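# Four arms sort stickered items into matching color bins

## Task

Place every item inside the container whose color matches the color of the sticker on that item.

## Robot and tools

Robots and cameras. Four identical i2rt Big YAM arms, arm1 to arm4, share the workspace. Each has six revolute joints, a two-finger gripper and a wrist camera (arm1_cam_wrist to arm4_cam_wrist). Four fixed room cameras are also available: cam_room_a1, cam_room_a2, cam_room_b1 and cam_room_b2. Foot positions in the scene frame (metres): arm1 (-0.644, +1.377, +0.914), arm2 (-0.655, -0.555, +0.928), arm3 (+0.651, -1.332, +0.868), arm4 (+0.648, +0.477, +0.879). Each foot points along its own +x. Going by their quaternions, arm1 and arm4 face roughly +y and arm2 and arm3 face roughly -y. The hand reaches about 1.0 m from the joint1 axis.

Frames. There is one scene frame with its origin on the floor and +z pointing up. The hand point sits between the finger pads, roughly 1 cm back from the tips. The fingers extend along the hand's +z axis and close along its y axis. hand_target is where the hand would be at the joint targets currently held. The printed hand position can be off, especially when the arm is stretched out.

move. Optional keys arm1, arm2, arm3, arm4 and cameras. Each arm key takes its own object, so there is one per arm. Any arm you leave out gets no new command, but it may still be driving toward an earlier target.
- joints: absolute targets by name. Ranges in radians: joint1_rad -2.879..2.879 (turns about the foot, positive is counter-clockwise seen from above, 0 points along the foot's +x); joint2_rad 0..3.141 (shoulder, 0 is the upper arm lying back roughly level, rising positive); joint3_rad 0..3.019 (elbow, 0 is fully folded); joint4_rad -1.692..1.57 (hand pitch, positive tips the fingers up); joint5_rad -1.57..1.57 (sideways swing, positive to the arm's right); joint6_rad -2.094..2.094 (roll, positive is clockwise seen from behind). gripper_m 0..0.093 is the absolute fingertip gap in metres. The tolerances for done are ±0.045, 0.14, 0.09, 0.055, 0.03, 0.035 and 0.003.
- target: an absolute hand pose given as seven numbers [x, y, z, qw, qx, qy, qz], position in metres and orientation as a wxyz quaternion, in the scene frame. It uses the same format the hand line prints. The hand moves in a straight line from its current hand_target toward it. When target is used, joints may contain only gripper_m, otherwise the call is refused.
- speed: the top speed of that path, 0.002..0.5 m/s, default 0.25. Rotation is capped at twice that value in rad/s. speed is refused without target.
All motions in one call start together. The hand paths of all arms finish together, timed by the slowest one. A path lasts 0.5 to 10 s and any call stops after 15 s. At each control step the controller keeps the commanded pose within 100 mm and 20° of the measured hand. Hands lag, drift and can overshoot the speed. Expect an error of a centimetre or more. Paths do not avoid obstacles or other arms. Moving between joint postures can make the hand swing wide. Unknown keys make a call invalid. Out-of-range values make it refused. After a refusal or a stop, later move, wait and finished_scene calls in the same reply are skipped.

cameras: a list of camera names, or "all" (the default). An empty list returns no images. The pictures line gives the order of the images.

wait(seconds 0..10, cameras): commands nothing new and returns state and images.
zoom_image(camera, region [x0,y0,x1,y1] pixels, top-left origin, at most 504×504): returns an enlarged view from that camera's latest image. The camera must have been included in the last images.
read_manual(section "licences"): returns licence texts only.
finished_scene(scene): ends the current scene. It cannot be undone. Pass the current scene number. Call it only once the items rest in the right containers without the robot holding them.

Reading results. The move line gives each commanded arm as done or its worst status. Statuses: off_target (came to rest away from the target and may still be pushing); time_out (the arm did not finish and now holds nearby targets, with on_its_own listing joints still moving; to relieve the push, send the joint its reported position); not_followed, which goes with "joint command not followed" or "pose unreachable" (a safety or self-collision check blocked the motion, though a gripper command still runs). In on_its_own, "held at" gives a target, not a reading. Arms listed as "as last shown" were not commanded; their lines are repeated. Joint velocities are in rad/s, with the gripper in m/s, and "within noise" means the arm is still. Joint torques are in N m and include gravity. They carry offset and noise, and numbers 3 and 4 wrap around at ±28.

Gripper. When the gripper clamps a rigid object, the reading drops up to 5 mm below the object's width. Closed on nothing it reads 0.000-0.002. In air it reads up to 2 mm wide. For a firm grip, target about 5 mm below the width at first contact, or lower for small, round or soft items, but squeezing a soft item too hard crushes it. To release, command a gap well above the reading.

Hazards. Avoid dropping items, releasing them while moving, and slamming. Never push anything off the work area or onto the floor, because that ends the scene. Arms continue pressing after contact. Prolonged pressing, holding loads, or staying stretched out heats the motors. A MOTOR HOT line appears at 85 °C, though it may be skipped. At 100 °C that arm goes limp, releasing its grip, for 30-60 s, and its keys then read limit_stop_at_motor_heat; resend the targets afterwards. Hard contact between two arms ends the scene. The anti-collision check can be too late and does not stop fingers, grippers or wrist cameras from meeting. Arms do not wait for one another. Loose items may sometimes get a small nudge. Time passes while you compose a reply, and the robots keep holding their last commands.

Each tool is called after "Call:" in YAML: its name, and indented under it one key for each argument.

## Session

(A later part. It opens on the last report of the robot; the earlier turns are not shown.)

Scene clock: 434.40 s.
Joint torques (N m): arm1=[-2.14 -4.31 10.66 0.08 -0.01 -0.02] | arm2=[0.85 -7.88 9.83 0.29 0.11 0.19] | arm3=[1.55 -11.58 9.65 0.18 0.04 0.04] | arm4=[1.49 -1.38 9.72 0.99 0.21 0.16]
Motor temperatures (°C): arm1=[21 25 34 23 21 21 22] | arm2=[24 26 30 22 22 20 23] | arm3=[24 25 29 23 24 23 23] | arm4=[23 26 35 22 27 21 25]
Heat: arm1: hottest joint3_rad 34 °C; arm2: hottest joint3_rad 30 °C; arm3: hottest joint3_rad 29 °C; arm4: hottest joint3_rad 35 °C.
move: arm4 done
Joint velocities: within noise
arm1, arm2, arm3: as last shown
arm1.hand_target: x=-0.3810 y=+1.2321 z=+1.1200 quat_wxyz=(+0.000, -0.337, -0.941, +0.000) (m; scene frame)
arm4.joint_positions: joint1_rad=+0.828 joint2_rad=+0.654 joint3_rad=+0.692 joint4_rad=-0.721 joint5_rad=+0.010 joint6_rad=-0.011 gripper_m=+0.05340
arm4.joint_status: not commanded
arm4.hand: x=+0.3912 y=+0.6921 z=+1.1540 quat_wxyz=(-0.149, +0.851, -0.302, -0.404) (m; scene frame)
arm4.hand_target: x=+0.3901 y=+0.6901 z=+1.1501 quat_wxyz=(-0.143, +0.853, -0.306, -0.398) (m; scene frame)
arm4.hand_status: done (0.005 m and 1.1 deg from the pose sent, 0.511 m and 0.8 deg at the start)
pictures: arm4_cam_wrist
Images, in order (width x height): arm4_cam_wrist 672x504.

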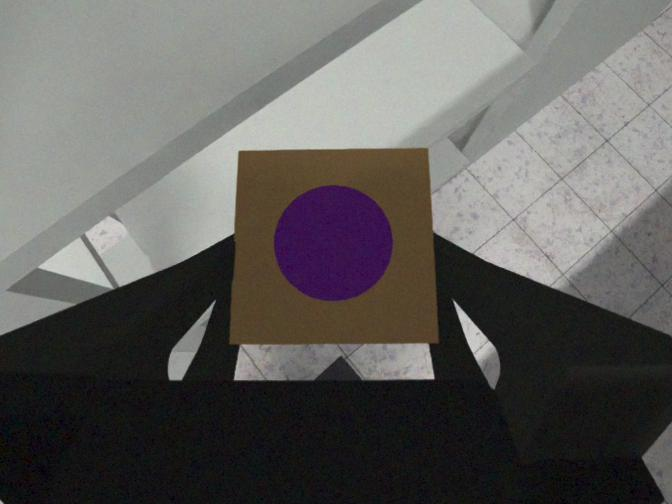

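Call:
move:
  arm4: {"joints": {"joint1_rad": -1.12}}
  cameras: ["arm4_cam_wrist"]

Call:
move:
  arm4: {"target": [1.11, 0.735, 1.03, 0, 0, 1, 0], "speed": 0.3}
  cameras: ["arm4_cam_wrist"]

Scene clock: 445.63 s.
Joint torques (N m): arm1=[-2.96 -4.13 10.69 0.31 -0.02 -0.06] | arm2=[0.85 -7.77 9.8 0.32 0.11 0.2] | arm3=[1.44 -11.58 9.65 0.18 0.03 0.03] | arm4=[0.73 -1.26 9.57 0.92 0.06 0.17]
Motor temperatures (°C): arm1=[21 25 34 23 21 21 22] | arm2=[24 26 30 22 22 20 23] | arm3=[24 25 29 23 24 23 23] | arm4=[23 25 35 22 27 21 25]
Heat: arm1: hottest joint3_rad 34 °C; arm2: hottest joint3_rad 30 °C; arm3: hottest joint3_rad 29 °C; arm4: hottest joint3_rad 35 °C.
move: arm4 done
Joint velocities: within noise
arm1.joint_positions: joint1_rad=-2.139 joint2_rad=+1.108 joint3_rad=+0.990 joint4_rad=-1.432 joint5_rad=-0.004 joint6_rad=+0.185 gripper_m=+0.09297
arm1.joint_status: not commanded
arm1.hand: x=-0.3789 y=+1.2343 z=+1.1186 quat_wxyz=(-0.003, -0.335, -0.942, +0.001) (m; scene frame)
arm1.hand_target: x=-0.3810 y=+1.2321 z=+1.1199 quat_wxyz=(+0.000, -0.337, -0.941, +0.000) (m; scene frame)
arm1.hand_status: not commanded
arm2.joint_positions: joint1_rad=+2.051 joint2_rad=+1.136 joint3_rad=+0.980 joint4_rad=-1.391 joint5_rad=+0.002 joint6_rad=+1.424 gripper_m=+0.09292
arm2.joint_status: not commanded
arm2.hand: x=-0.4012 y=-0.3838 z=+1.1266 quat_wxyz=(-0.007, -0.402, -0.916, -0.012) (m; scene frame)
arm2.hand_target: x=-0.4060 y=-0.3870 z=+1.1201 quat_wxyz=(+0.000, -0.408, -0.913, +0.000) (m; scene frame)
arm2.hand_status: not commanded
arm3.joint_positions: joint1_rad=+1.565 joint2_rad=+1.287 joint3_rad=+1.500 joint4_rad=-1.597 joint5_rad=+0.000 joint6_rad=-0.008 gripper_m=+0.09398
arm3.joint_status: not commanded
arm3.hand: x=+1.0474 y=-1.3775 z=+1.2211 quat_wxyz=(-0.094, -0.058, -0.994, +0.013) (m; scene frame)
arm3.hand_target: x=+1.0461 y=-1.3754 z=+1.2299 quat_wxyz=(-0.104, -0.060, -0.993, +0.013) (m; scene frame)
arm3.hand_status: not commanded
arm4.joint_positions: joint1_rad=-1.117 joint2_rad=+0.654 joint3_rad=+0.692 joint4_rad=-0.721 joint5_rad=+0.014 joint6_rad=-0.010 gripper_m=+0.05343
arm4.joint_status: all done
arm4.hand: x=+0.9430 y=+0.6392 z=+1.1515 quat_wxyz=(-0.415, +0.229, -0.875, -0.099) (m; scene frame)
arm4.hand_target: x=+0.9430 y=+0.6385 z=+1.1477 quat_wxyz=(-0.408, +0.224, -0.880, -0.100) (m; scene frame)
arm4.hand_status: not commanded
pictures: arm4_cam_wrist
Images, in order (width x height): arm4_cam_wrist 672x504.

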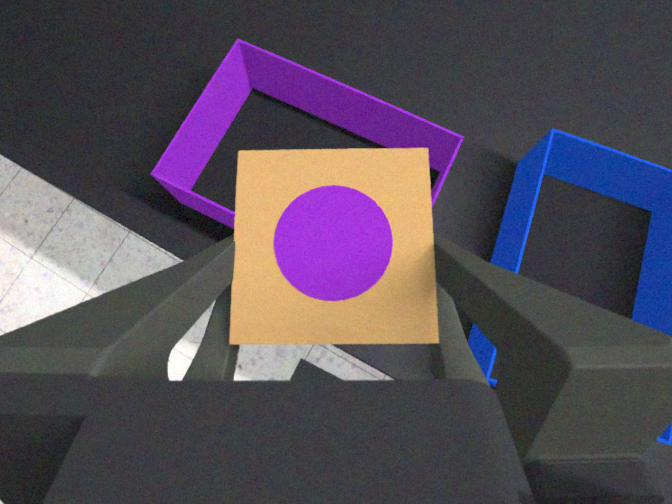

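Scene clock: 448.07 s.
Joint torques (N m): arm1=[-2.9 -4.78 10.65 0.17 -0.02 -0.01] | arm2=[0.85 -7.82 9.81 0.31 0.11 0.19] | arm3=[1.32 -11.69 9.63 0.21 0.04 0.02] | arm4=[0.21 -16.91 11.75 -0.42 0.01 0.16]
Motor temperatures (°C): arm1=[21 25 34 23 21 21 22] | arm2=[24 26 30 22 22 20 23] | arm3=[24 25 29 23 24 23 23] | arm4=[23 24 36 22 27 21 25]
Heat: arm1: hottest joint3_rad 34 °C; arm2: hottest joint3_rad 30 °C; arm3: hottest joint3_rad 29 °C; arm4: hottest joint3_rad 36 °C.
move: arm4 off_target
Joint velocities: within noise
arm1, arm2, arm3: as last shown
arm4.joint_positions: joint1_rad=-1.110 joint2_rad=+1.736 joint3_rad=+1.452 joint4_rad=-1.311 joint5_rad=+0.003 joint6_rad=+0.495 gripper_m=+0.05343
arm4.joint_status: not commanded
arm4.hand: x=+1.0938 y=+0.7302 z=+1.0161 quat_wxyz=(+0.012, +0.011, -1.000, +0.009) (m; scene frame)
arm4.hand_target: x=+1.1094 y=+0.7345 z=+1.0301 quat_wxyz=(+0.000, +0.000, -1.000, +0.000) (m; scene frame)
arm4.hand_status: off_target (0.022 m and 2.2 deg from the pose sent, 0.228 m and 58.0 deg at the start)
pictures: arm4_cam_wrist
Images, in order (width x height): arm4_cam_wrist 672x504.

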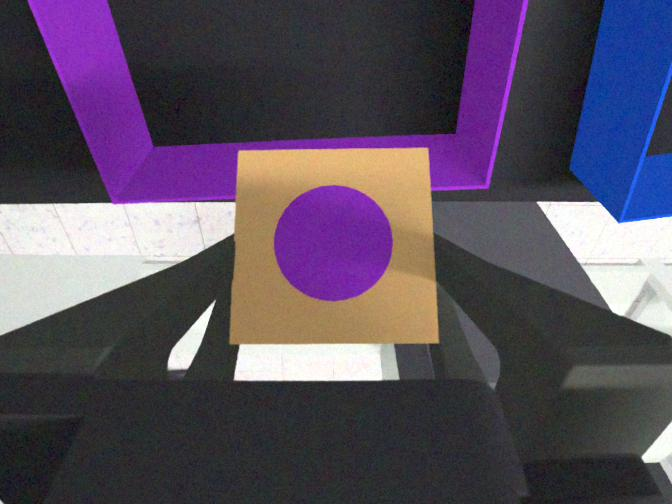

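Call:
move:
  arm4: {"target": [1.12, 0.757, 0.98, 0.3296, -0.2512, 0.9058, 0.0914], "speed": 0.25}
  cameras: ["arm4_cam_wrist"]

Call:
move:
  arm4: {"target": [1.12, 0.757, 0.835, 0.3296, -0.2512, 0.9058, 0.0914], "speed": 0.12}
  cameras: ["arm4_cam_wrist", "cam_room_a2"]

Scene clock: 463.60 s.
Joint torques (N m): arm1=[-2.49 -3.96 10.59 0.17 -0.01 -0.09] | arm2=[0.73 -7.65 9.81 0.32 0.11 0.2] | arm3=[1.55 -11.46 9.63 0.2 0.04 0.03] | arm4=[0.91 -15.91 7.65 1.72 -0.07 -0.12]
Motor temperatures (°C): arm1=[21 25 34 23 21 21 22] | arm2=[24 26 30 22 22 20 23] | arm3=[24 25 29 23 24 23 23] | arm4=[23 24 36 22 27 21 26]
Heat: arm1: hottest joint3_rad 34 °C; arm2: hottest joint3_rad 30 °C; arm3: hottest joint3_rad 29 °C; arm4: hottest joint3_rad 36 °C.
move: arm4 off_target
Joint velocities: within noise
arm1, arm2, arm3: as last shown
arm4.joint_positions: joint1_rad=-1.095 joint2_rad=+1.555 joint3_rad=+0.922 joint4_rad=-0.274 joint5_rad=-0.001 joint6_rad=+0.010 gripper_m=+0.05343
arm4.joint_status: not commanded
arm4.hand: x=+1.1167 y=+0.7532 z=+0.9666 quat_wxyz=(-0.311, +0.245, -0.914, -0.087) (m; scene frame)
arm4.hand_target: x=+1.1199 y=+0.7568 z=+0.9798 quat_wxyz=(-0.329, +0.251, -0.906, -0.091) (m; scene frame)
arm4.hand_status: off_target (0.014 m and 2.5 deg from the pose sent, 0.052 m and 50.8 deg at the start)
pictures: arm4_cam_wrist
Images, in order (width x height): arm4_cam_wrist 672x504.

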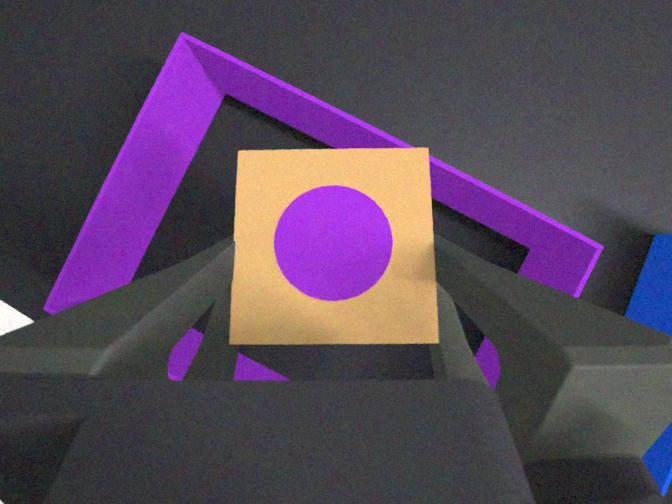

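Scene clock: 465.43 s.
Joint torques (N m): arm1=[-2.37 -4.13 10.61 0.03 -0.02 -0.02] | arm2=[0.85 -7.94 9.78 0.31 0.11 0.19] | arm3=[1.38 -11.69 9.7 0.2 0.04 0.03] | arm4=[1.26 -14.8 5.44 1.76 -0.05 -0.1]
Motor temperatures (°C): arm1=[21 25 34 23 21 21 22] | arm2=[24 26 30 22 22 20 23] | arm3=[24 25 29 23 24 23 23] | arm4=[23 24 35 22 27 21 26]
Heat: arm1: hottest joint3_rad 34 °C; arm2: hottest joint3_rad 30 °C; arm3: hottest joint3_rad 29 °C; arm4: hottest joint3_rad 35 °C.
move: arm4 done
Joint velocities: within noise
arm1, arm2, arm3: as last shown
arm4.joint_positions: joint1_rad=-1.095 joint2_rad=+1.844 joint3_rad=+0.824 joint4_rad=+0.146 joint5_rad=-0.001 joint6_rad=+0.009 gripper_m=+0.05343
arm4.joint_status: not commanded
arm4.hand: x=+1.1192 y=+0.7547 z=+0.8387 quat_wxyz=(-0.326, +0.244, -0.909, -0.091) (m; scene frame)
arm4.hand_target: x=+1.1200 y=+0.7569 z=+0.8351 quat_wxyz=(-0.329, +0.251, -0.906, -0.091) (m; scene frame)
arm4.hand_status: done (0.004 m and 1.0 deg from the pose sent, 0.132 m and 2.4 deg at the start)
pictures: arm4_cam_wrist, cam_room_a2
Images, in order (width x height): arm4_cam_wrist 672x504, cam_room_a2 672x504.

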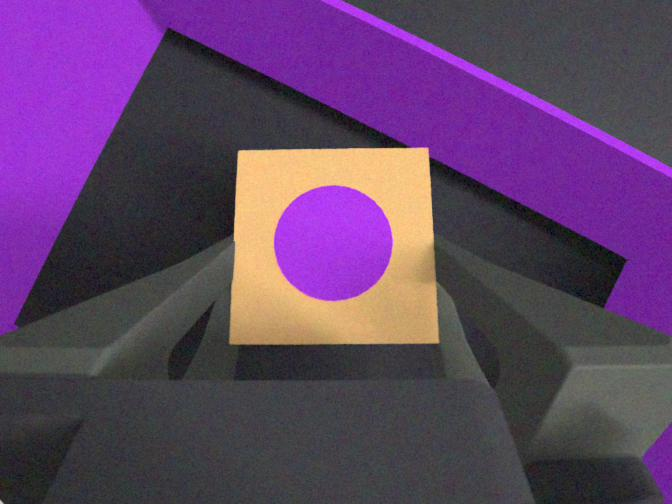

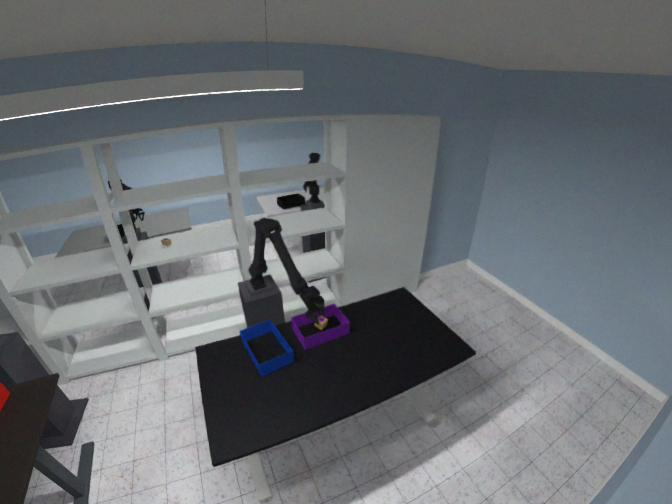

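Call:
move:
  arm4: {"target": [1.12, 0.757, 0.775, 0.3296, -0.2512, 0.9058, 0.0914], "speed": 0.06}
  cameras: ["arm4_cam_wrist"]

Scene clock: 468.93 s.
Joint torques (N m): arm1=[-2.55 -4.37 10.76 0.05 -0.05 -0.1] | arm2=[0.79 -7.82 9.81 0.31 0.11 0.19] | arm3=[1.44 -11.63 9.68 0.2 0.02 0.03] | arm4=[1.03 -14.86 4.72 1.52 -0.06 -0.07]
Motor temperatures (°C): arm1=[21 25 34 23 21 21 22] | arm2=[24 26 30 22 22 20 23] | arm3=[24 25 29 23 24 23 23] | arm4=[23 24 35 22 27 21 26]
Heat: arm1: hottest joint3_rad 34 °C; arm2: hottest joint3_rad 30 °C; arm3: hottest joint3_rad 29 °C; arm4: hottest joint3_rad 35 °C.
move: arm4 done
Joint velocities: within noise
arm1, arm2, arm3: as last shown
arm4.joint_positions: joint1_rad=-1.095 joint2_rad=+2.004 joint3_rad=+0.824 joint4_rad=+0.304 joint5_rad=-0.001 joint6_rad=+0.009 gripper_m=+0.05343
arm4.joint_status: not commanded
arm4.hand: x=+1.1174 y=+0.7536 z=+0.7795 quat_wxyz=(-0.325, +0.244, -0.909, -0.091) (m; scene frame)
arm4.hand_target: x=+1.1199 y=+0.7569 z=+0.7751 quat_wxyz=(-0.329, +0.251, -0.906, -0.091) (m; scene frame)
arm4.hand_status: done (0.006 m and 1.0 deg from the pose sent, 0.064 m and 1.0 deg at the start)
pictures: arm4_cam_wrist
Images, in order (width x height): arm4_cam_wrist 672x504.

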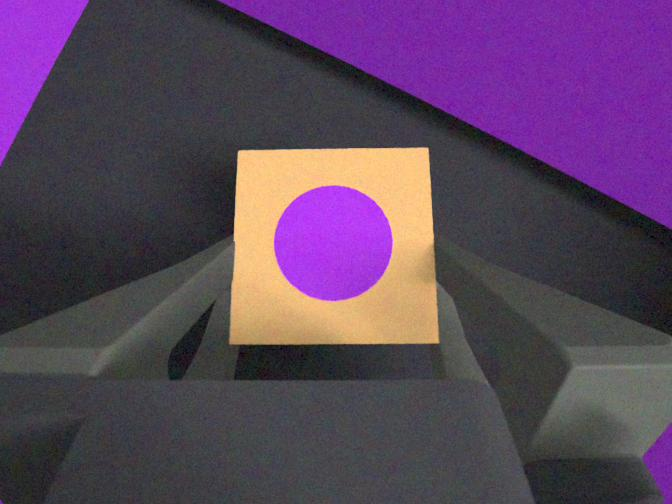

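Call:
move:
  arm4: {"target": [1.12, 0.757, 0.755, 0.3296, -0.2512, 0.9058, 0.0914], "speed": 0.04}
  cameras: ["arm4_cam_wrist"]

Scene clock: 473.97 s.
Joint torques (N m): arm1=[-2.43 -4.19 10.62 0.02 -0.04 -0.05] | arm2=[0.79 -7.82 9.83 0.28 0.11 0.19] | arm3=[1.32 -11.63 9.65 0.17 0.03 0.02] | arm4=[1.08 -12.75 4.98 1.32 -0.04 -0.09]
Motor temperatures (°C): arm1=[21 25 34 23 21 21 22] | arm2=[24 26 30 22 22 20 23] | arm3=[24 25 29 23 24 23 23] | arm4=[23 24 34 22 27 21 26]
Heat: arm1: hottest joint3_rad 34 °C; arm2: hottest joint3_rad 30 °C; arm3: hottest joint3_rad 29 °C; arm4: hottest joint3_rad 34 °C.
move: arm4 off_target
Joint velocities: within noise
arm1, arm2, arm3: as last shown
arm4.joint_positions: joint1_rad=-1.095 joint2_rad=+2.033 joint3_rad=+0.824 joint4_rad=+0.365 joint5_rad=-0.001 joint6_rad=+0.009 gripper_m=+0.05343
arm4.joint_status: not commanded
arm4.hand: x=+1.1214 y=+0.7560 z=+0.7739 quat_wxyz=(-0.340, +0.242, -0.904, -0.095) (m; scene frame)
arm4.hand_target: x=+1.1193 y=+0.7565 z=+0.7556 quat_wxyz=(-0.329, +0.251, -0.906, -0.091) (m; scene frame)
arm4.hand_status: off_target (0.019 m and 1.6 deg from the pose sent, 0.025 m and 1.0 deg at the start)
pictures: arm4_cam_wrist
Images, in order (width x height): arm4_cam_wrist 672x504.

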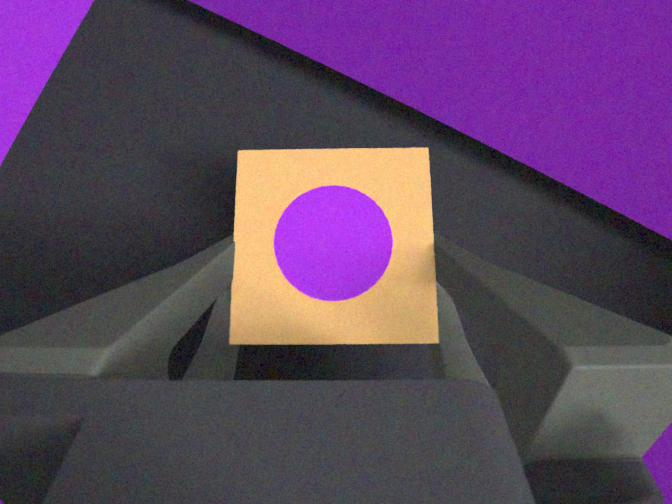

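Call:
move:
  arm4: {"joints": {"gripper_m": 0.09}}
  cameras: []

Call:
move:
  arm4: {"target": [1.05, 0.72, 0.98, 0.3296, -0.2512, 0.9058, 0.0914], "speed": 0.2}
  cameras: ["arm4_cam_wrist"]

Scene clock: 477.70 s.
Joint torques (N m): arm1=[-2.37 -4.42 10.71 0.08 -0.09 -0.07] | arm2=[0.85 -7.82 9.8 0.32 0.11 0.19] | arm3=[1.32 -11.52 9.7 0.21 0.02 0.03] | arm4=[1.03 -14.92 4.85 1.32 -0.02 -0.09]
Motor temperatures (°C): arm1=[21 25 34 23 21 21 22] | arm2=[24 26 30 22 22 20 23] | arm3=[24 25 29 23 24 23 23] | arm4=[23 24 34 22 27 21 26]
Heat: arm1: hottest joint3_rad 34 °C; arm2: hottest joint3_rad 30 °C; arm3: hottest joint3_rad 29 °C; arm4: hottest joint3_rad 34 °C.
move: arm4 done
Joint velocities: within noise
arm1, arm2, arm3: as last shown
arm4.joint_positions: joint1_rad=-1.095 joint2_rad=+2.054 joint3_rad=+0.824 joint4_rad=+0.365 joint5_rad=-0.002 joint6_rad=+0.009 gripper_m=+0.08991
arm4.joint_status: all done
arm4.hand: x=+1.1171 y=+0.7535 z=+0.7631 quat_wxyz=(-0.330, +0.244, -0.907, -0.092) (m; scene frame)
arm4.hand_target: x=+1.1192 y=+0.7565 z=+0.7555 quat_wxyz=(-0.329, +0.251, -0.906, -0.091) (m; scene frame)
arm4.hand_status: not commanded
pictures: none
No camera images: "cameras" was empty.

Scene clock: 479.53 s.
Joint torques (N m): arm1=[-3.19 -3.49 10.74 0.17 0 -0.05] | arm2=[0.79 -7.82 9.81 0.27 0.11 0.2] | arm3=[1.38 -11.46 9.69 0.2 0.03 0.03] | arm4=[1.44 -9.76 8.46 0.58 0.2 0]
Motor temperatures (°C): arm1=[21 25 34 23 21 21 22] | arm2=[24 26 30 22 22 20 23] | arm3=[24 25 29 23 24 23 23] | arm4=[23 24 34 22 27 21 26]
Heat: arm1: hottest joint3_rad 34 °C; arm2: hottest joint3_rad 30 °C; arm3: hottest joint3_rad 29 °C; arm4: hottest joint3_rad 34 °C.
move: arm4 done
Joint velocities: within noise
arm1, arm2, arm3: as last shown
arm4.joint_positions: joint1_rad=-1.092 joint2_rad=+1.331 joint3_rad=+0.703 joint4_rad=-0.230 joint5_rad=-0.001 joint6_rad=+0.009 gripper_m=+0.08991
arm4.joint_status: not commanded
arm4.hand: x=+1.0506 y=+0.7160 z=+0.9802 quat_wxyz=(-0.333, +0.245, -0.906, -0.093) (m; scene frame)
arm4.hand_target: x=+1.0499 y=+0.7199 z=+0.9799 quat_wxyz=(-0.329, +0.251, -0.906, -0.091) (m; scene frame)
arm4.hand_status: done (0.004 m and 0.9 deg from the pose sent, 0.229 m and 0.9 deg at the start)
pictures: arm4_cam_wrist
Images, in order (width x height): arm4_cam_wrist 672x504.

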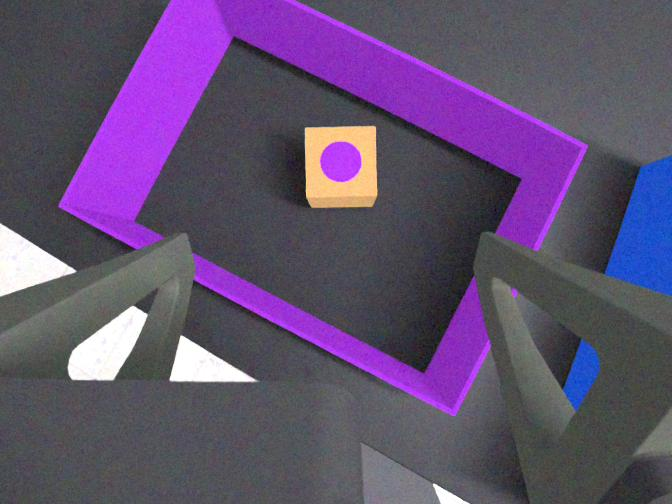

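Call:
move:
  arm4: {"target": [0.91, 0.635, 1.15, 0.3296, -0.2512, 0.9058, 0.0914], "speed": 0.3}
  cameras: []

Call:
move:
  arm4: {"joints": {"joint1_rad": 2.24, "gripper_m": 0.093}}
  cameras: ["arm4_cam_wrist"]

Call:
move:
  arm4: {"target": [0.10, -0.017, 1.13, -0.1515, -0.8461, -0.3248, 0.3945], "speed": 0.3}
  cameras: ["arm4_cam_wrist"]

Scene clock: 490.97 s.
Joint torques (N m): arm1=[-3.02 -4.19 10.67 0.03 -0.05 -0.02] | arm2=[0.73 -7.88 9.8 0.31 0.11 0.2] | arm3=[1.49 -11.63 9.66 0.21 0.04 0.03] | arm4=[1.38 -0.85 12.75 0.59 0.19 -0.04]
Motor temperatures (°C): arm1=[21 25 34 23 21 21 22] | arm2=[24 25 30 22 22 20 23] | arm3=[24 25 29 23 24 23 23] | arm4=[23 24 34 22 26 21 25]
Heat: arm1: hottest joint3_rad 34 °C; arm2: hottest joint3_rad 30 °C; arm3: hottest joint3_rad 29 °C; arm4: hottest joint3_rad 34 °C.
move: arm4 off_target
Joint velocities: within noise
arm1.joint_positions: joint1_rad=-2.139 joint2_rad=+1.108 joint3_rad=+0.990 joint4_rad=-1.432 joint5_rad=-0.004 joint6_rad=+0.185 gripper_m=+0.09297
arm1.joint_status: not commanded
arm1.hand: x=-0.3789 y=+1.2343 z=+1.1186 quat_wxyz=(-0.003, -0.335, -0.942, +0.001) (m; scene frame)
arm1.hand_target: x=-0.3810 y=+1.2321 z=+1.1199 quat_wxyz=(+0.000, -0.337, -0.941, +0.000) (m; scene frame)
arm1.hand_status: not commanded
arm2.joint_positions: joint1_rad=+2.051 joint2_rad=+1.136 joint3_rad=+0.980 joint4_rad=-1.391 joint5_rad=+0.002 joint6_rad=+1.424 gripper_m=+0.09292
arm2.joint_status: not commanded
arm2.hand: x=-0.4012 y=-0.3838 z=+1.1266 quat_wxyz=(-0.007, -0.402, -0.916, -0.012) (m; scene frame)
arm2.hand_target: x=-0.4060 y=-0.3870 z=+1.1201 quat_wxyz=(+0.000, -0.408, -0.913, +0.000) (m; scene frame)
arm2.hand_status: not commanded
arm3.joint_positions: joint1_rad=+1.565 joint2_rad=+1.287 joint3_rad=+1.500 joint4_rad=-1.597 joint5_rad=+0.000 joint6_rad=-0.008 gripper_m=+0.09398
arm3.joint_status: not commanded
arm3.hand: x=+1.0474 y=-1.3775 z=+1.2211 quat_wxyz=(-0.094, -0.058, -0.994, +0.013) (m; scene frame)
arm3.hand_target: x=+1.0461 y=-1.3754 z=+1.2299 quat_wxyz=(-0.104, -0.060, -0.993, +0.013) (m; scene frame)
arm3.hand_status: not commanded
arm4.joint_positions: joint1_rad=-1.092 joint2_rad=+0.656 joint3_rad=+0.729 joint4_rad=-0.967 joint5_rad=-0.001 joint6_rad=+0.009 gripper_m=+0.08991
arm4.joint_status: not commanded
arm4.hand: x=+0.9055 y=+0.6301 z=+1.1285 quat_wxyz=(-0.317, +0.246, -0.912, -0.089) (m; scene frame)
arm4.hand_target: x=+0.9096 y=+0.6347 z=+1.1497 quat_wxyz=(-0.330, +0.251, -0.905, -0.091) (m; scene frame)
arm4.hand_status: off_target (0.023 m and 1.8 deg from the pose sent, 0.235 m and 0.9 deg at the start)
pictures: none
No camera images: "cameras" was empty.

Scene clock: 493.63 s.
Joint torques (N m): arm1=[-2.61 -4.42 10.65 0.23 -0.01 -0.07] | arm2=[0.85 -7.88 9.8 0.34 0.11 0.2] | arm3=[1.44 -11.69 9.65 0.16 0.03 0.04] | arm4=[1.14 -0.97 12.78 0.58 0.12 -0.03]
Motor temperatures (°C): arm1=[21 25 34 23 21 21 22] | arm2=[24 25 30 22 22 20 23] | arm3=[24 25 29 23 24 23 23] | arm4=[23 24 34 22 26 21 25]
Heat: arm1: hottest joint3_rad 34 °C; arm2: hottest joint3_rad 30 °C; arm3: hottest joint3_rad 29 °C; arm4: hottest joint3_rad 34 °C.
move: arm4 done
Joint velocities: within noise
arm1, arm2, arm3: as last shown
arm4.joint_positions: joint1_rad=+2.237 joint2_rad=+0.656 joint3_rad=+0.729 joint4_rad=-0.967 joint5_rad=-0.001 joint6_rad=+0.009 gripper_m=+0.09293
arm4.joint_status: all done
arm4.hand: x=+0.4252 y=+0.2814 z=+1.1320 quat_wxyz=(+0.119, +0.883, +0.329, -0.312) (m; scene frame)
arm4.hand_target: x=+0.4215 y=+0.2772 z=+1.1533 quat_wxyz=(+0.123, +0.877, +0.332, -0.325) (m; scene frame)
arm4.hand_status: not commanded
pictures: arm4_cam_wrist
Images, in order (width x height): arm4_cam_wrist 672x504.

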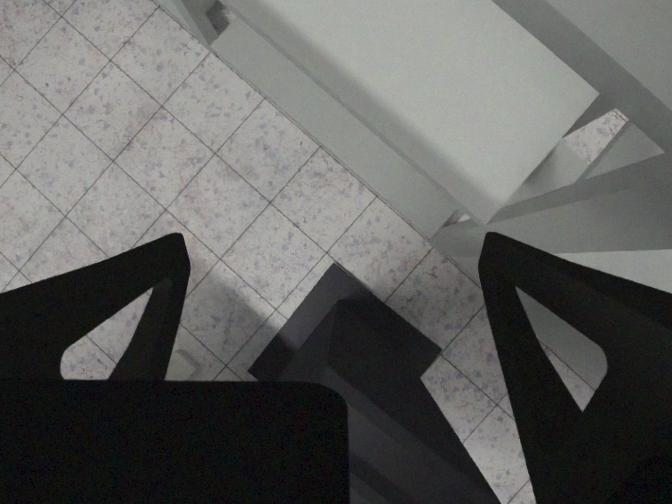

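Scene clock: 495.80 s.
Joint torques (N m): arm1=[-2.73 -4.84 10.58 0.14 -0.07 -0.04] | arm2=[0.85 -7.82 9.81 0.28 0.11 0.19] | arm3=[1.49 -11.63 9.68 0.2 0.03 0.03] | arm4=[1.44 -19.31 13.23 1.07 0.12 -0.02]
Motor temperatures (°C): arm1=[21 25 34 23 21 21 22] | arm2=[24 25 30 22 22 20 23] | arm3=[24 25 29 23 24 23 23] | arm4=[23 24 35 22 26 21 25]
Heat: arm1: hottest joint3_rad 34 °C; arm2: hottest joint3_rad 30 °C; arm3: hottest joint3_rad 29 °C; arm4: hottest joint3_rad 35 °C.
move: arm4 off_target
Joint velocities: within noise
arm1, arm2, arm3: as last shown
arm4.joint_positions: joint1_rad=+2.240 joint2_rad=+1.788 joint3_rad=+1.548 joint4_rad=-0.501 joint5_rad=-0.001 joint6_rad=+0.009 gripper_m=+0.09293
arm4.joint_status: not commanded
arm4.hand: x=+0.1085 y=-0.0008 z=+1.1117 quat_wxyz=(+0.145, +0.856, +0.321, -0.378) (m; scene frame)
arm4.hand_target: x=+0.1012 y=-0.0161 z=+1.1301 quat_wxyz=(+0.152, +0.846, +0.325, -0.395) (m; scene frame)
arm4.hand_status: off_target (0.026 m and 2.3 deg from the pose sent, 0.441 m and 11.0 deg at the start)
pictures: arm4_cam_wrist
Images, in order (width x height): arm4_cam_wrist 672x504.

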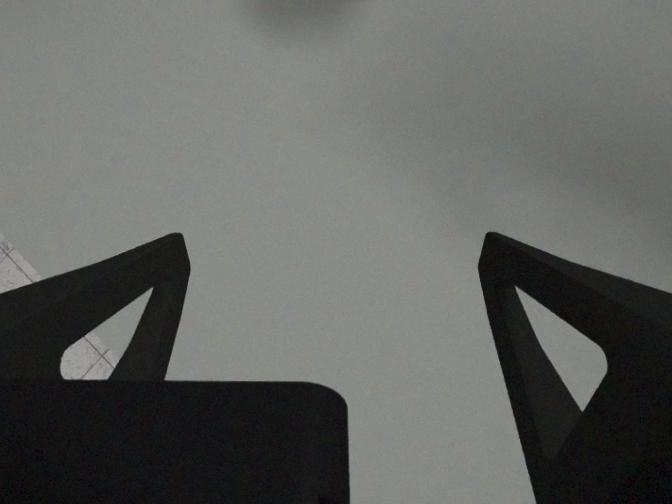

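Call:
move:
  arm4: {"target": [-0.02, -0.12, 1.115, -0.1515, -0.8461, -0.3248, 0.3945], "speed": 0.25}
  cameras: ["arm4_cam_wrist"]

Scene clock: 499.00 s.
Joint torques (N m): arm1=[-3.08 -3.96 10.52 0.12 -0.03 -0.08] | arm2=[0.62 -7.77 9.85 0.29 0.11 0.2] | arm3=[1.44 -11.63 9.65 0.17 0.03 0.03] | arm4=[1.38 -25.99 13.53 0.73 -0.02 -0.08]
Motor temperatures (°C): arm1=[21 25 34 23 21 21 22] | arm2=[24 25 31 22 22 20 23] | arm3=[24 25 29 23 24 23 23] | arm4=[23 24 35 22 26 21 25]
Heat: arm1: hottest joint3_rad 34 °C; arm2: hottest joint3_rad 31 °C; arm3: hottest joint3_rad 29 °C; arm4: hottest joint3_rad 35 °C.
move: arm4 off_target
Joint velocities: within noise
arm1, arm2, arm3: as last shown
arm1.hand_target: x=-0.3810 y=+1.2321 z=+1.1200 quat_wxyz=(+0.000, -0.337, -0.941, +0.000) (m; scene frame)
arm4.joint_positions: joint1_rad=+2.240 joint2_rad=+2.283 joint3_rad=+2.323 joint4_rad=-0.757 joint5_rad=-0.001 joint6_rad=+0.009 gripper_m=+0.09293
arm4.joint_status: not commanded
arm4.hand: x=-0.0154 y=-0.1107 z=+1.1107 quat_wxyz=(+0.150, +0.851, +0.319, -0.389) (m; scene frame)
arm4.hand_target: x=-0.0193 y=-0.1195 z=+1.1149 quat_wxyz=(+0.152, +0.846, +0.325, -0.395) (m; scene frame)
arm4.hand_status: off_target (0.011 m and 1.1 deg from the pose sent, 0.175 m and 2.3 deg at the start)
pictures: arm4_cam_wrist
Images, in order (width x height): arm4_cam_wrist 672x504.

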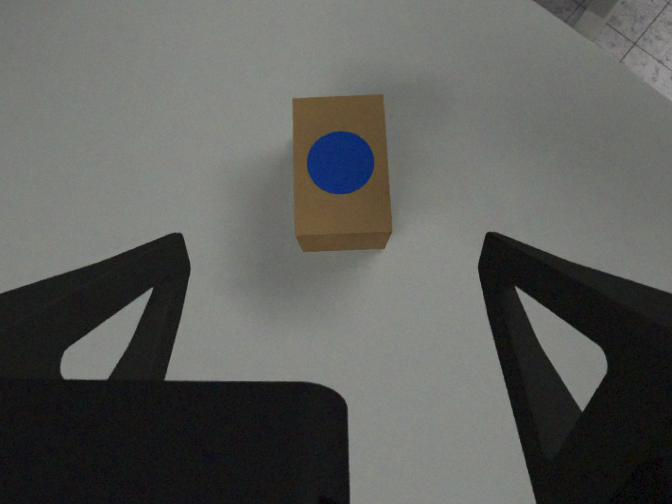

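Call:
move:
  arm4: {"target": [-0.053, -0.149, 1.015, -0.1515, -0.8461, -0.3248, 0.3945], "speed": 0.15}
  cameras: ["arm4_cam_wrist"]

Scene clock: 505.33 s.
Joint torques (N m): arm1=[-2.96 -3.96 10.54 0.24 -0.01 -0.01] | arm2=[0.73 -7.77 9.81 0.28 0.1 0.19] | arm3=[1.55 -11.63 9.63 0.21 0.02 0.03] | arm4=[0.73 -26.46 13.81 1.26 -0.02 -0.03]
Motor temperatures (°C): arm1=[21 25 34 23 21 21 22] | arm2=[24 25 31 22 22 20 23] | arm3=[24 25 29 23 24 23 23] | arm4=[23 24 38 22 26 21 25]
Heat: arm1: hottest joint3_rad 34 °C; arm2: hottest joint3_rad 31 °C; arm3: hottest joint3_rad 29 °C; arm4: hottest joint3_rad 38 °C.
move: arm4 off_target
Joint velocities: within noise
arm1, arm2, arm3: as last shown
arm1.hand_target: x=-0.3810 y=+1.2321 z=+1.1199 quat_wxyz=(+0.000, -0.337, -0.941, +0.000) (m; scene frame)
arm4.joint_positions: joint1_rad=+2.243 joint2_rad=+2.476 joint3_rad=+2.447 joint4_rad=-0.688 joint5_rad=-0.001 joint6_rad=+0.004 gripper_m=+0.09293
arm4.joint_status: not commanded
arm4.hand: x=-0.0449 y=-0.1401 z=+1.0223 quat_wxyz=(+0.149, +0.850, +0.322, -0.389) (m; scene frame)
arm4.hand_target: x=-0.0517 y=-0.1481 z=+1.0147 quat_wxyz=(+0.152, +0.846, +0.325, -0.395) (m; scene frame)
arm4.hand_status: off_target (0.014 m and 0.9 deg from the pose sent, 0.110 m and 1.1 deg at the start)
pictures: arm4_cam_wrist
Images, in order (width x height): arm4_cam_wrist 672x504.

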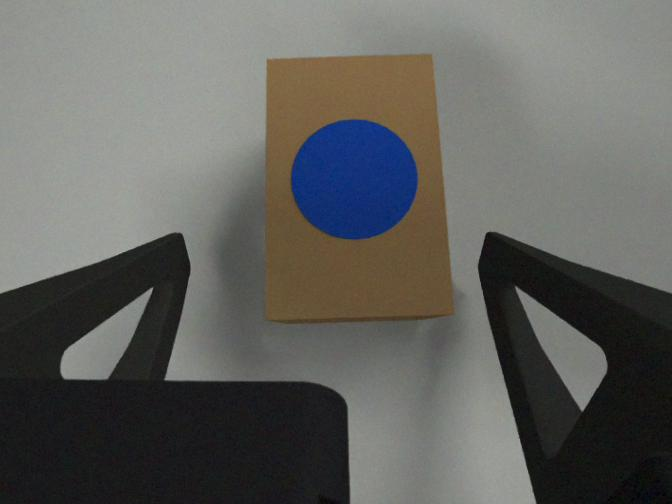

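Call:
move:
  arm4: {"joints": {"gripper_m": 0.03}}
  cameras: []

Call:
move:
  arm4: {"target": [-0.01, -0.10, 1.12, -0.1515, -0.8461, -0.3248, 0.3945], "speed": 0.15}
  cameras: ["arm4_cam_wrist"]

Scene clock: 509.37 s.
Joint torques (N m): arm1=[-3.19 -4.01 10.62 0.09 -0.05 -0.06] | arm2=[0.85 -8 9.8 0.32 0.11 0.19] | arm3=[1.44 -11.63 9.65 0.2 0.03 0.03] | arm4=[1.03 -26.93 13.76 1.26 -0.01 -0.03]
Motor temperatures (°C): arm1=[21 25 34 23 21 21 22] | arm2=[24 25 31 22 22 20 23] | arm3=[24 25 29 23 24 23 23] | arm4=[23 24 39 22 26 21 25]
Heat: arm1: hottest joint3_rad 34 °C; arm2: hottest joint3_rad 31 °C; arm3: hottest joint3_rad 29 °C; arm4: hottest joint3_rad 39 °C.
move: arm4 off_target
Joint velocities: within noise
arm1, arm2, arm3: as last shown
arm4.joint_positions: joint1_rad=+2.243 joint2_rad=+2.478 joint3_rad=+2.447 joint4_rad=-0.688 joint5_rad=-0.001 joint6_rad=+0.004 gripper_m=+0.04428
arm4.joint_status: gripper_m off_target (ended at +0.04431, target +0.03000)
arm4.hand: x=-0.0449 y=-0.1401 z=+1.0205 quat_wxyz=(+0.149, +0.851, +0.322, -0.388) (m; scene frame)
arm4.hand_target: x=-0.0517 y=-0.1481 z=+1.0148 quat_wxyz=(+0.152, +0.846, +0.325, -0.395) (m; scene frame)
arm4.hand_status: not commanded
pictures: none
No camera images: "cameras" was empty.

Scene clock: 511.03 s.
Joint torques (N m): arm1=[-3.08 -4.25 10.62 0.06 -0.08 -0.07] | arm2=[0.97 -7.88 9.83 0.34 0.11 0.19] | arm3=[1.38 -11.52 9.69 0.18 0.03 0.03] | arm4=[-0.03 -28.04 9.58 0.92 -0.03 -0.05]
Motor temperatures (°C): arm1=[21 25 35 23 21 21 22] | arm2=[24 25 31 22 22 20 23] | arm3=[24 25 29 23 24 23 23] | arm4=[23 25 39 22 26 21 25]
Heat: arm1: hottest joint3_rad 35 °C; arm2: hottest joint3_rad 31 °C; arm3: hottest joint3_rad 29 °C; arm4: hottest joint3_rad 39 °C.
move: arm4 done
Joint velocities: within noise
arm1, arm2, arm3: as last shown
arm1.hand_target: x=-0.3810 y=+1.2321 z=+1.1200 quat_wxyz=(+0.000, -0.337, -0.941, +0.000) (m; scene frame)
arm4.joint_positions: joint1_rad=+2.241 joint2_rad=+2.230 joint3_rad=+2.248 joint4_rad=-0.712 joint5_rad=-0.009 joint6_rad=+0.002 gripper_m=+0.04429
arm4.joint_status: not commanded
arm4.hand: x=-0.0066 y=-0.1065 z=+1.1214 quat_wxyz=(+0.156, +0.845, +0.323, -0.397) (m; scene frame)
arm4.hand_target: x=-0.0100 y=-0.1000 z=+1.1201 quat_wxyz=(+0.152, +0.846, +0.325, -0.395) (m; scene frame)
arm4.hand_status: done (0.007 m and 0.6 deg from the pose sent, 0.113 m and 1.0 deg at the start)
pictures: arm4_cam_wrist
Images, in order (width x height): arm4_cam_wrist 672x504.

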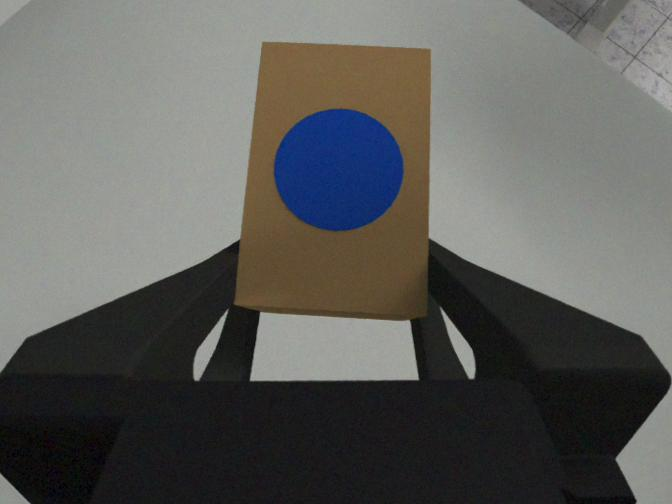

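Call:
move:
  arm4: {"target": [0.415, 0.267, 1.16, -0.1515, -0.8461, -0.3248, 0.3945], "speed": 0.35}
  cameras: []

Call:
move:
  arm4: {"joints": {"joint1_rad": -1.834}}
  cameras: ["arm4_cam_wrist"]

Call:
move:
  arm4: {"target": [1.12, 0.38, 0.97, 0.4204, 0.0924, 0.9016, -0.0431], "speed": 0.3}
  cameras: ["arm4_cam_wrist"]

Scene clock: 518.10 s.
Joint torques (N m): arm1=[-2.2 -4.07 10.67 0.14 -0.04 -0.04] | arm2=[0.73 -7.88 9.81 0.34 0.11 0.18] | arm3=[1.55 -11.46 9.68 0.23 0.03 0.03] | arm4=[1.2 -0.21 9.44 0.88 0.21 0.04]
Motor temperatures (°C): arm1=[21 25 35 23 21 21 22] | arm2=[24 25 31 22 22 20 23] | arm3=[24 25 29 23 24 23 23] | arm4=[23 25 38 22 26 21 26]
Heat: arm1: hottest joint3_rad 35 °C; arm2: hottest joint3_rad 31 °C; arm3: hottest joint3_rad 29 °C; arm4: hottest joint3_rad 38 °C.
move: arm4 done
Joint velocities: within noise
arm1, arm2, arm3: as last shown
arm1.hand_target: x=-0.3810 y=+1.2321 z=+1.1199 quat_wxyz=(+0.000, -0.337, -0.941, +0.000) (m; scene frame)
arm4.joint_positions: joint1_rad=+2.242 joint2_rad=+0.593 joint3_rad=+0.701 joint4_rad=-0.793 joint5_rad=-0.001 joint6_rad=+0.002 gripper_m=+0.04429
arm4.joint_status: not commanded
arm4.hand: x=+0.4132 y=+0.2685 z=+1.1649 quat_wxyz=(+0.154, +0.843, +0.321, -0.403) (m; scene frame)
arm4.hand_target: x=+0.4150 y=+0.2671 z=+1.1601 quat_wxyz=(+0.152, +0.846, +0.325, -0.395) (m; scene frame)
arm4.hand_status: done (0.005 m and 1.1 deg from the pose sent, 0.565 m and 0.6 deg at the start)
pictures: none
No camera images: "cameras" was empty.

Scene clock: 521.13 s.
Joint torques (N m): arm1=[-2.43 -4.54 10.61 0.01 -0.01 -0.06] | arm2=[0.79 -7.82 9.81 0.29 0.11 0.19] | arm3=[1.49 -11.58 9.68 0.18 0.04 0.02] | arm4=[0.79 -0.67 9.59 0.81 0.05 0.05]
Motor temperatures (°C): arm1=[21 25 35 23 21 21 22] | arm2=[24 25 31 22 22 20 23] | arm3=[24 25 29 23 24 23 23] | arm4=[23 25 37 22 26 21 26]
Heat: arm1: hottest joint3_rad 35 °C; arm2: hottest joint3_rad 31 °C; arm3: hottest joint3_rad 29 °C; arm4: hottest joint3_rad 37 °C.
move: arm4 done
Joint velocities: within noise
arm1.joint_positions: joint1_rad=-2.139 joint2_rad=+1.108 joint3_rad=+0.990 joint4_rad=-1.432 joint5_rad=-0.004 joint6_rad=+0.185 gripper_m=+0.09297
arm1.joint_status: not commanded
arm1.hand: x=-0.3789 y=+1.2343 z=+1.1186 quat_wxyz=(-0.003, -0.335, -0.942, +0.001) (m; scene frame)
arm1.hand_target: x=-0.3810 y=+1.2321 z=+1.1199 quat_wxyz=(+0.000, -0.337, -0.941, +0.000) (m; scene frame)
arm1.hand_status: not commanded
arm2.joint_positions: joint1_rad=+2.051 joint2_rad=+1.136 joint3_rad=+0.980 joint4_rad=-1.391 joint5_rad=+0.002 joint6_rad=+1.424 gripper_m=+0.09292
arm2.joint_status: not commanded
arm2.hand: x=-0.4012 y=-0.3838 z=+1.1266 quat_wxyz=(-0.007, -0.402, -0.916, -0.012) (m; scene frame)
arm2.hand_target: x=-0.4060 y=-0.3870 z=+1.1201 quat_wxyz=(+0.000, -0.408, -0.913, +0.000) (m; scene frame)
arm2.hand_status: not commanded
arm3.joint_positions: joint1_rad=+1.565 joint2_rad=+1.287 joint3_rad=+1.500 joint4_rad=-1.597 joint5_rad=+0.000 joint6_rad=-0.008 gripper_m=+0.09398
arm3.joint_status: not commanded
arm3.hand: x=+1.0474 y=-1.3775 z=+1.2211 quat_wxyz=(-0.094, -0.058, -0.994, +0.013) (m; scene frame)
arm3.hand_target: x=+1.0461 y=-1.3754 z=+1.2299 quat_wxyz=(-0.104, -0.060, -0.993, +0.013) (m; scene frame)
arm3.hand_status: not commanded
arm4.joint_positions: joint1_rad=-1.831 joint2_rad=+0.593 joint3_rad=+0.701 joint4_rad=-0.793 joint5_rad=+0.003 joint6_rad=+0.002 gripper_m=+0.04430
arm4.joint_status: all done
arm4.hand: x=+0.9584 y=+0.4135 z=+1.1617 quat_wxyz=(-0.424, -0.092, -0.900, +0.046) (m; scene frame)
arm4.hand_target: x=+0.9577 y=+0.4128 z=+1.1570 quat_wxyz=(-0.416, -0.094, -0.903, +0.045) (m; scene frame)
arm4.hand_status: not commanded
pictures: arm4_cam_wrist
Images, in order (width x height): arm4_cam_wrist 672x504.

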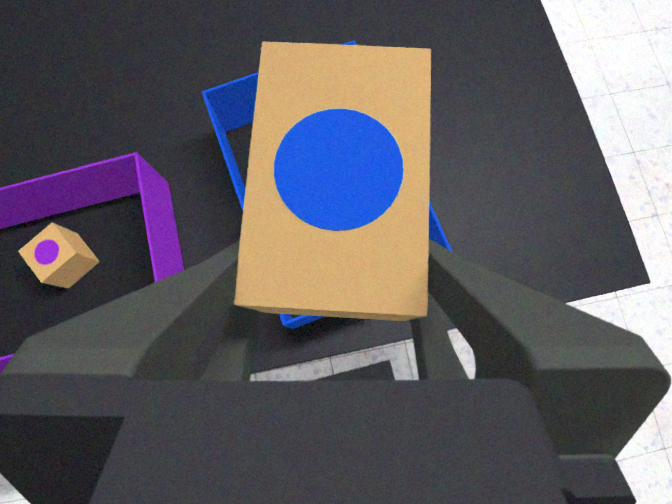

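Scene clock: 522.67 s.
Joint torques (N m): arm1=[-2.96 -4.54 10.69 0.06 -0.03 -0.03] | arm2=[0.85 -7.94 9.83 0.31 0.11 0.19] | arm3=[1.67 -11.58 9.68 0.2 0.03 0.03] | arm4=[0.62 -10.64 9.69 1.74 -0.06 0.07]
Motor temperatures (°C): arm1=[21 25 35 23 21 21 22] | arm2=[24 25 31 22 22 20 23] | arm3=[24 25 29 23 24 23 23] | arm4=[23 25 37 22 26 21 26]
Heat: arm1: hottest joint3_rad 35 °C; arm2: hottest joint3_rad 31 °C; arm3: hottest joint3_rad 29 °C; arm4: hottest joint3_rad 37 °C.
move: arm4 off_target
Joint velocities: within noise
arm1, arm2, arm3: as last shown
arm4.joint_positions: joint1_rad=-1.831 joint2_rad=+1.387 joint3_rad=+0.572 joint4_rad=+0.050 joint5_rad=+0.001 joint6_rad=+0.002 gripper_m=+0.04430
arm4.joint_status: not commanded
arm4.hand: x=+1.0975 y=+0.3842 z=+0.9445 quat_wxyz=(-0.388, -0.094, -0.916, +0.042) (m; scene frame)
arm4.hand_target: x=+1.1185 y=+0.3804 z=+0.9705 quat_wxyz=(-0.420, -0.092, -0.902, +0.043) (m; scene frame)
arm4.hand_status: off_target (0.034 m and 4.0 deg from the pose sent, 0.253 m and 0.6 deg at the start)
pictures: arm4_cam_wrist
Images, in order (width x height): arm4_cam_wrist 672x504.

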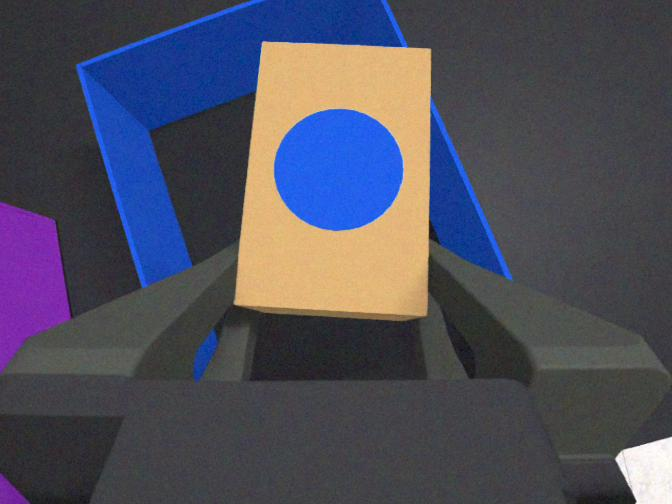

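Call:
move:
  arm4: {"target": [1.125, 0.393, 0.85, 0.4204, 0.0924, 0.9016, -0.0431], "speed": 0.15}
  cameras: ["arm4_cam_wrist", "cam_room_a2"]

Scene clock: 528.23 s.
Joint torques (N m): arm1=[-2.43 -4.37 10.63 0.18 0.01 0] | arm2=[0.79 -7.88 9.81 0.29 0.11 0.19] | arm3=[1.44 -11.58 9.65 0.18 0.03 0.03] | arm4=[1.67 -11.81 3.86 1.95 0.23 0.19]
Motor temperatures (°C): arm1=[21 25 35 23 21 21 22] | arm2=[24 25 31 22 22 20 23] | arm3=[24 25 29 23 24 23 23] | arm4=[23 25 37 22 26 21 26]
Heat: arm1: hottest joint3_rad 35 °C; arm2: hottest joint3_rad 31 °C; arm3: hottest joint3_rad 29 °C; arm4: hottest joint3_rad 37 °C.
move: arm4 done
Joint velocities: within noise
arm1, arm2, arm3: as last shown
arm4.joint_positions: joint1_rad=-1.799 joint2_rad=+1.760 joint3_rad=+0.555 joint4_rad=+0.500 joint5_rad=+0.025 joint6_rad=+0.015 gripper_m=+0.04430
arm4.joint_status: not commanded
arm4.hand: x=+1.1232 y=+0.3899 z=+0.8506 quat_wxyz=(-0.415, -0.089, -0.904, +0.046) (m; scene frame)
arm4.hand_target: x=+1.1250 y=+0.3929 z=+0.8500 quat_wxyz=(-0.420, -0.092, -0.902, +0.043) (m; scene frame)
arm4.hand_status: done (0.004 m and 0.8 deg from the pose sent, 0.099 m and 4.0 deg at the start)
pictures: arm4_cam_wrist, cam_room_a2
Images, in order (width x height): arm4_cam_wrist 672x504, cam_room_a2 672x504.

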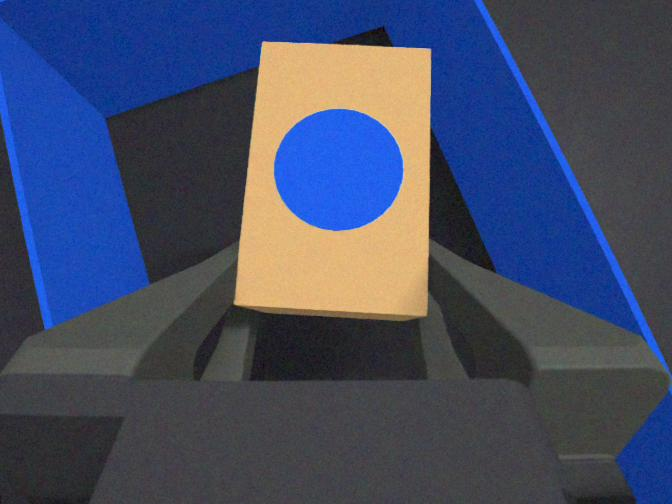

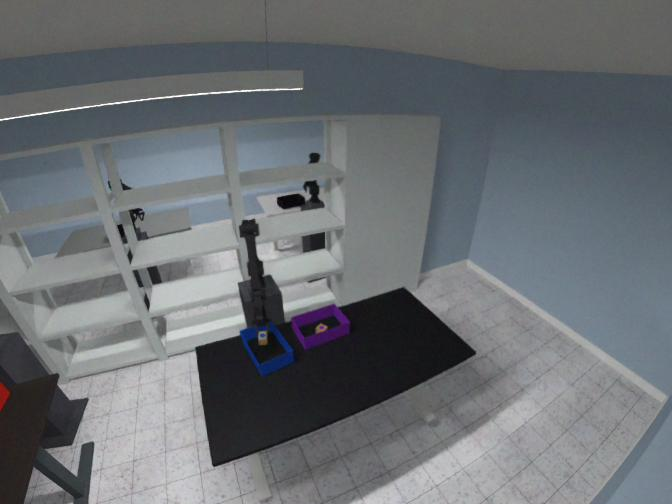

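Call:
move:
  arm4: {"target": [1.135, 0.393, 0.745, 0.4204, 0.0924, 0.9016, -0.0431], "speed": 0.07}
  cameras: []

Call:
move:
  arm4: {"joints": {"gripper_m": 0.09}}
  cameras: ["arm4_cam_wrist"]

Call:
move:
  arm4: {"target": [1.05, 0.40, 1.0, 0.4204, 0.0924, 0.9016, -0.0431], "speed": 0.2}
  cameras: ["arm4_cam_wrist"]

Scene clock: 536.70 s.
Joint torques (N m): arm1=[-2.9 -4.01 10.54 0.05 -0.06 -0.03] | arm2=[0.85 -7.94 9.85 0.34 0.11 0.19] | arm3=[1.61 -11.63 9.61 0.16 0.03 0.04] | arm4=[1.55 -13.51 2.59 1.96 0.24 0.17]
Motor temperatures (°C): arm1=[21 25 35 23 21 21 22] | arm2=[23 25 31 22 22 20 23] | arm3=[24 25 29 23 24 23 23] | arm4=[23 25 35 22 26 21 26]
Heat: arm1: hottest joint3_rad 35 °C; arm2: hottest joint3_rad 31 °C; arm3: hottest joint3_rad 29 °C; arm4: hottest joint3_rad 35 °C.
move: arm4 done
Joint velocities: within noise
arm1, arm2, arm3: as last shown
arm4.joint_positions: joint1_rad=-1.795 joint2_rad=+2.144 joint3_rad=+0.618 joint4_rad=+0.812 joint5_rad=+0.029 joint6_rad=+0.019 gripper_m=+0.04430
arm4.joint_status: not commanded
arm4.hand: x=+1.1267 y=+0.3904 z=+0.7463 quat_wxyz=(-0.411, -0.090, -0.906, +0.046) (m; scene frame)
arm4.hand_target: x=+1.1349 y=+0.3931 z=+0.7451 quat_wxyz=(-0.420, -0.092, -0.902, +0.043) (m; scene frame)
arm4.hand_status: done (0.009 m and 1.3 deg from the pose sent, 0.106 m and 0.8 deg at the start)
pictures: none
No camera images: "cameras" was empty.

Scene clock: 537.30 s.
Joint torques (N m): arm1=[-2.32 -4.48 10.41 0.13 0 -0.06] | arm2=[0.79 -7.77 9.8 0.28 0.11 0.19] | arm3=[1.49 -11.58 9.7 0.18 0.04 0.03] | arm4=[1.44 -13.45 2.69 1.87 0.2 0.15]
Motor temperatures (°C): arm1=[21 25 35 23 21 21 22] | arm2=[23 25 31 22 22 20 23] | arm3=[24 25 29 23 24 23 23] | arm4=[23 25 35 22 26 21 26]
Heat: arm1: hottest joint3_rad 35 °C; arm2: hottest joint3_rad 31 °C; arm3: hottest joint3_rad 29 °C; arm4: hottest joint3_rad 35 °C.
move: arm4 done
Joint velocities: within noise
arm1, arm2, arm3: as last shown
arm4.joint_positions: joint1_rad=-1.795 joint2_rad=+2.144 joint3_rad=+0.618 joint4_rad=+0.814 joint5_rad=+0.030 joint6_rad=+0.020 gripper_m=+0.08992
arm4.joint_status: all done
arm4.hand: x=+1.1271 y=+0.3902 z=+0.7468 quat_wxyz=(-0.412, -0.090, -0.905, +0.046) (m; scene frame)
arm4.hand_target: x=+1.1348 y=+0.3931 z=+0.7451 quat_wxyz=(-0.420, -0.092, -0.902, +0.043) (m; scene frame)
arm4.hand_status: not commanded
pictures: arm4_cam_wrist
Images, in order (width x height): arm4_cam_wrist 672x504.

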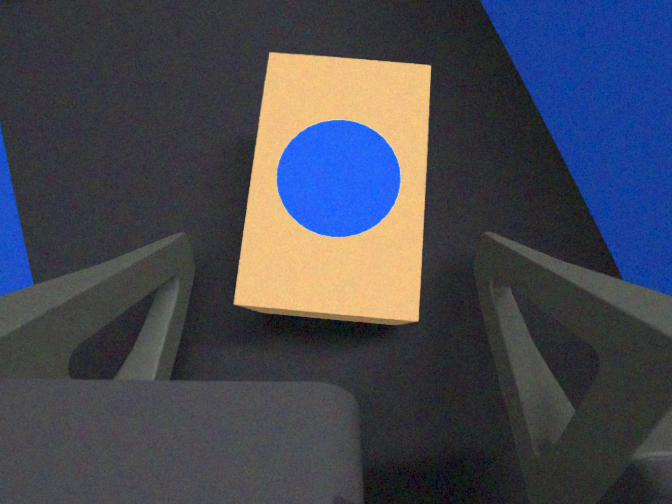

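Scene clock: 539.27 s.
Joint torques (N m): arm1=[-2.2 -4.42 10.7 0.12 -0.03 -0.05] | arm2=[0.79 -7.77 9.84 0.29 0.11 0.2] | arm3=[1.49 -11.63 9.63 0.17 0.04 0.02] | arm4=[0.5 -5.66 10.09 0.69 -0.01 0.03]
Motor temperatures (°C): arm1=[21 25 35 23 21 21 22] | arm2=[23 25 31 22 22 20 23] | arm3=[24 25 29 23 24 23 23] | arm4=[23 25 35 22 26 21 26]
Heat: arm1: hottest joint3_rad 35 °C; arm2: hottest joint3_rad 31 °C; arm3: hottest joint3_rad 29 °C; arm4: hottest joint3_rad 35 °C.
move: arm4 off_target
Joint velocities: within noise
arm1, arm2, arm3: as last shown
arm4.joint_positions: joint1_rad=-1.803 joint2_rad=+1.081 joint3_rad=+0.450 joint4_rad=-0.077 joint5_rad=+0.015 joint6_rad=+0.020 gripper_m=+0.08992
arm4.joint_status: not commanded
arm4.hand: x=+1.0405 y=+0.4048 z=+0.9890 quat_wxyz=(-0.414, -0.091, -0.905, +0.041) (m; scene frame)
arm4.hand_target: x=+1.0496 y=+0.4000 z=+1.0002 quat_wxyz=(-0.421, -0.092, -0.902, +0.043) (m; scene frame)
arm4.hand_status: off_target (0.015 m and 0.8 deg from the pose sent, 0.265 m and 1.1 deg at the start)
pictures: arm4_cam_wrist
Images, in order (width x height): arm4_cam_wrist 672x504.

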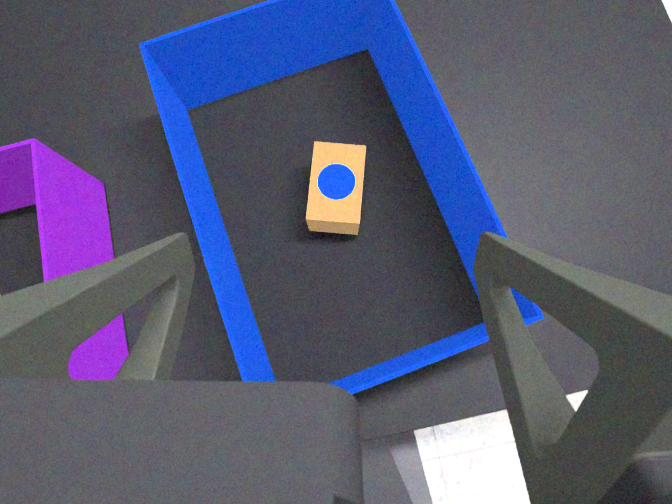

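Call:
finished_scene:
  scene: 1
  done: true

The scene is finished: the task was done.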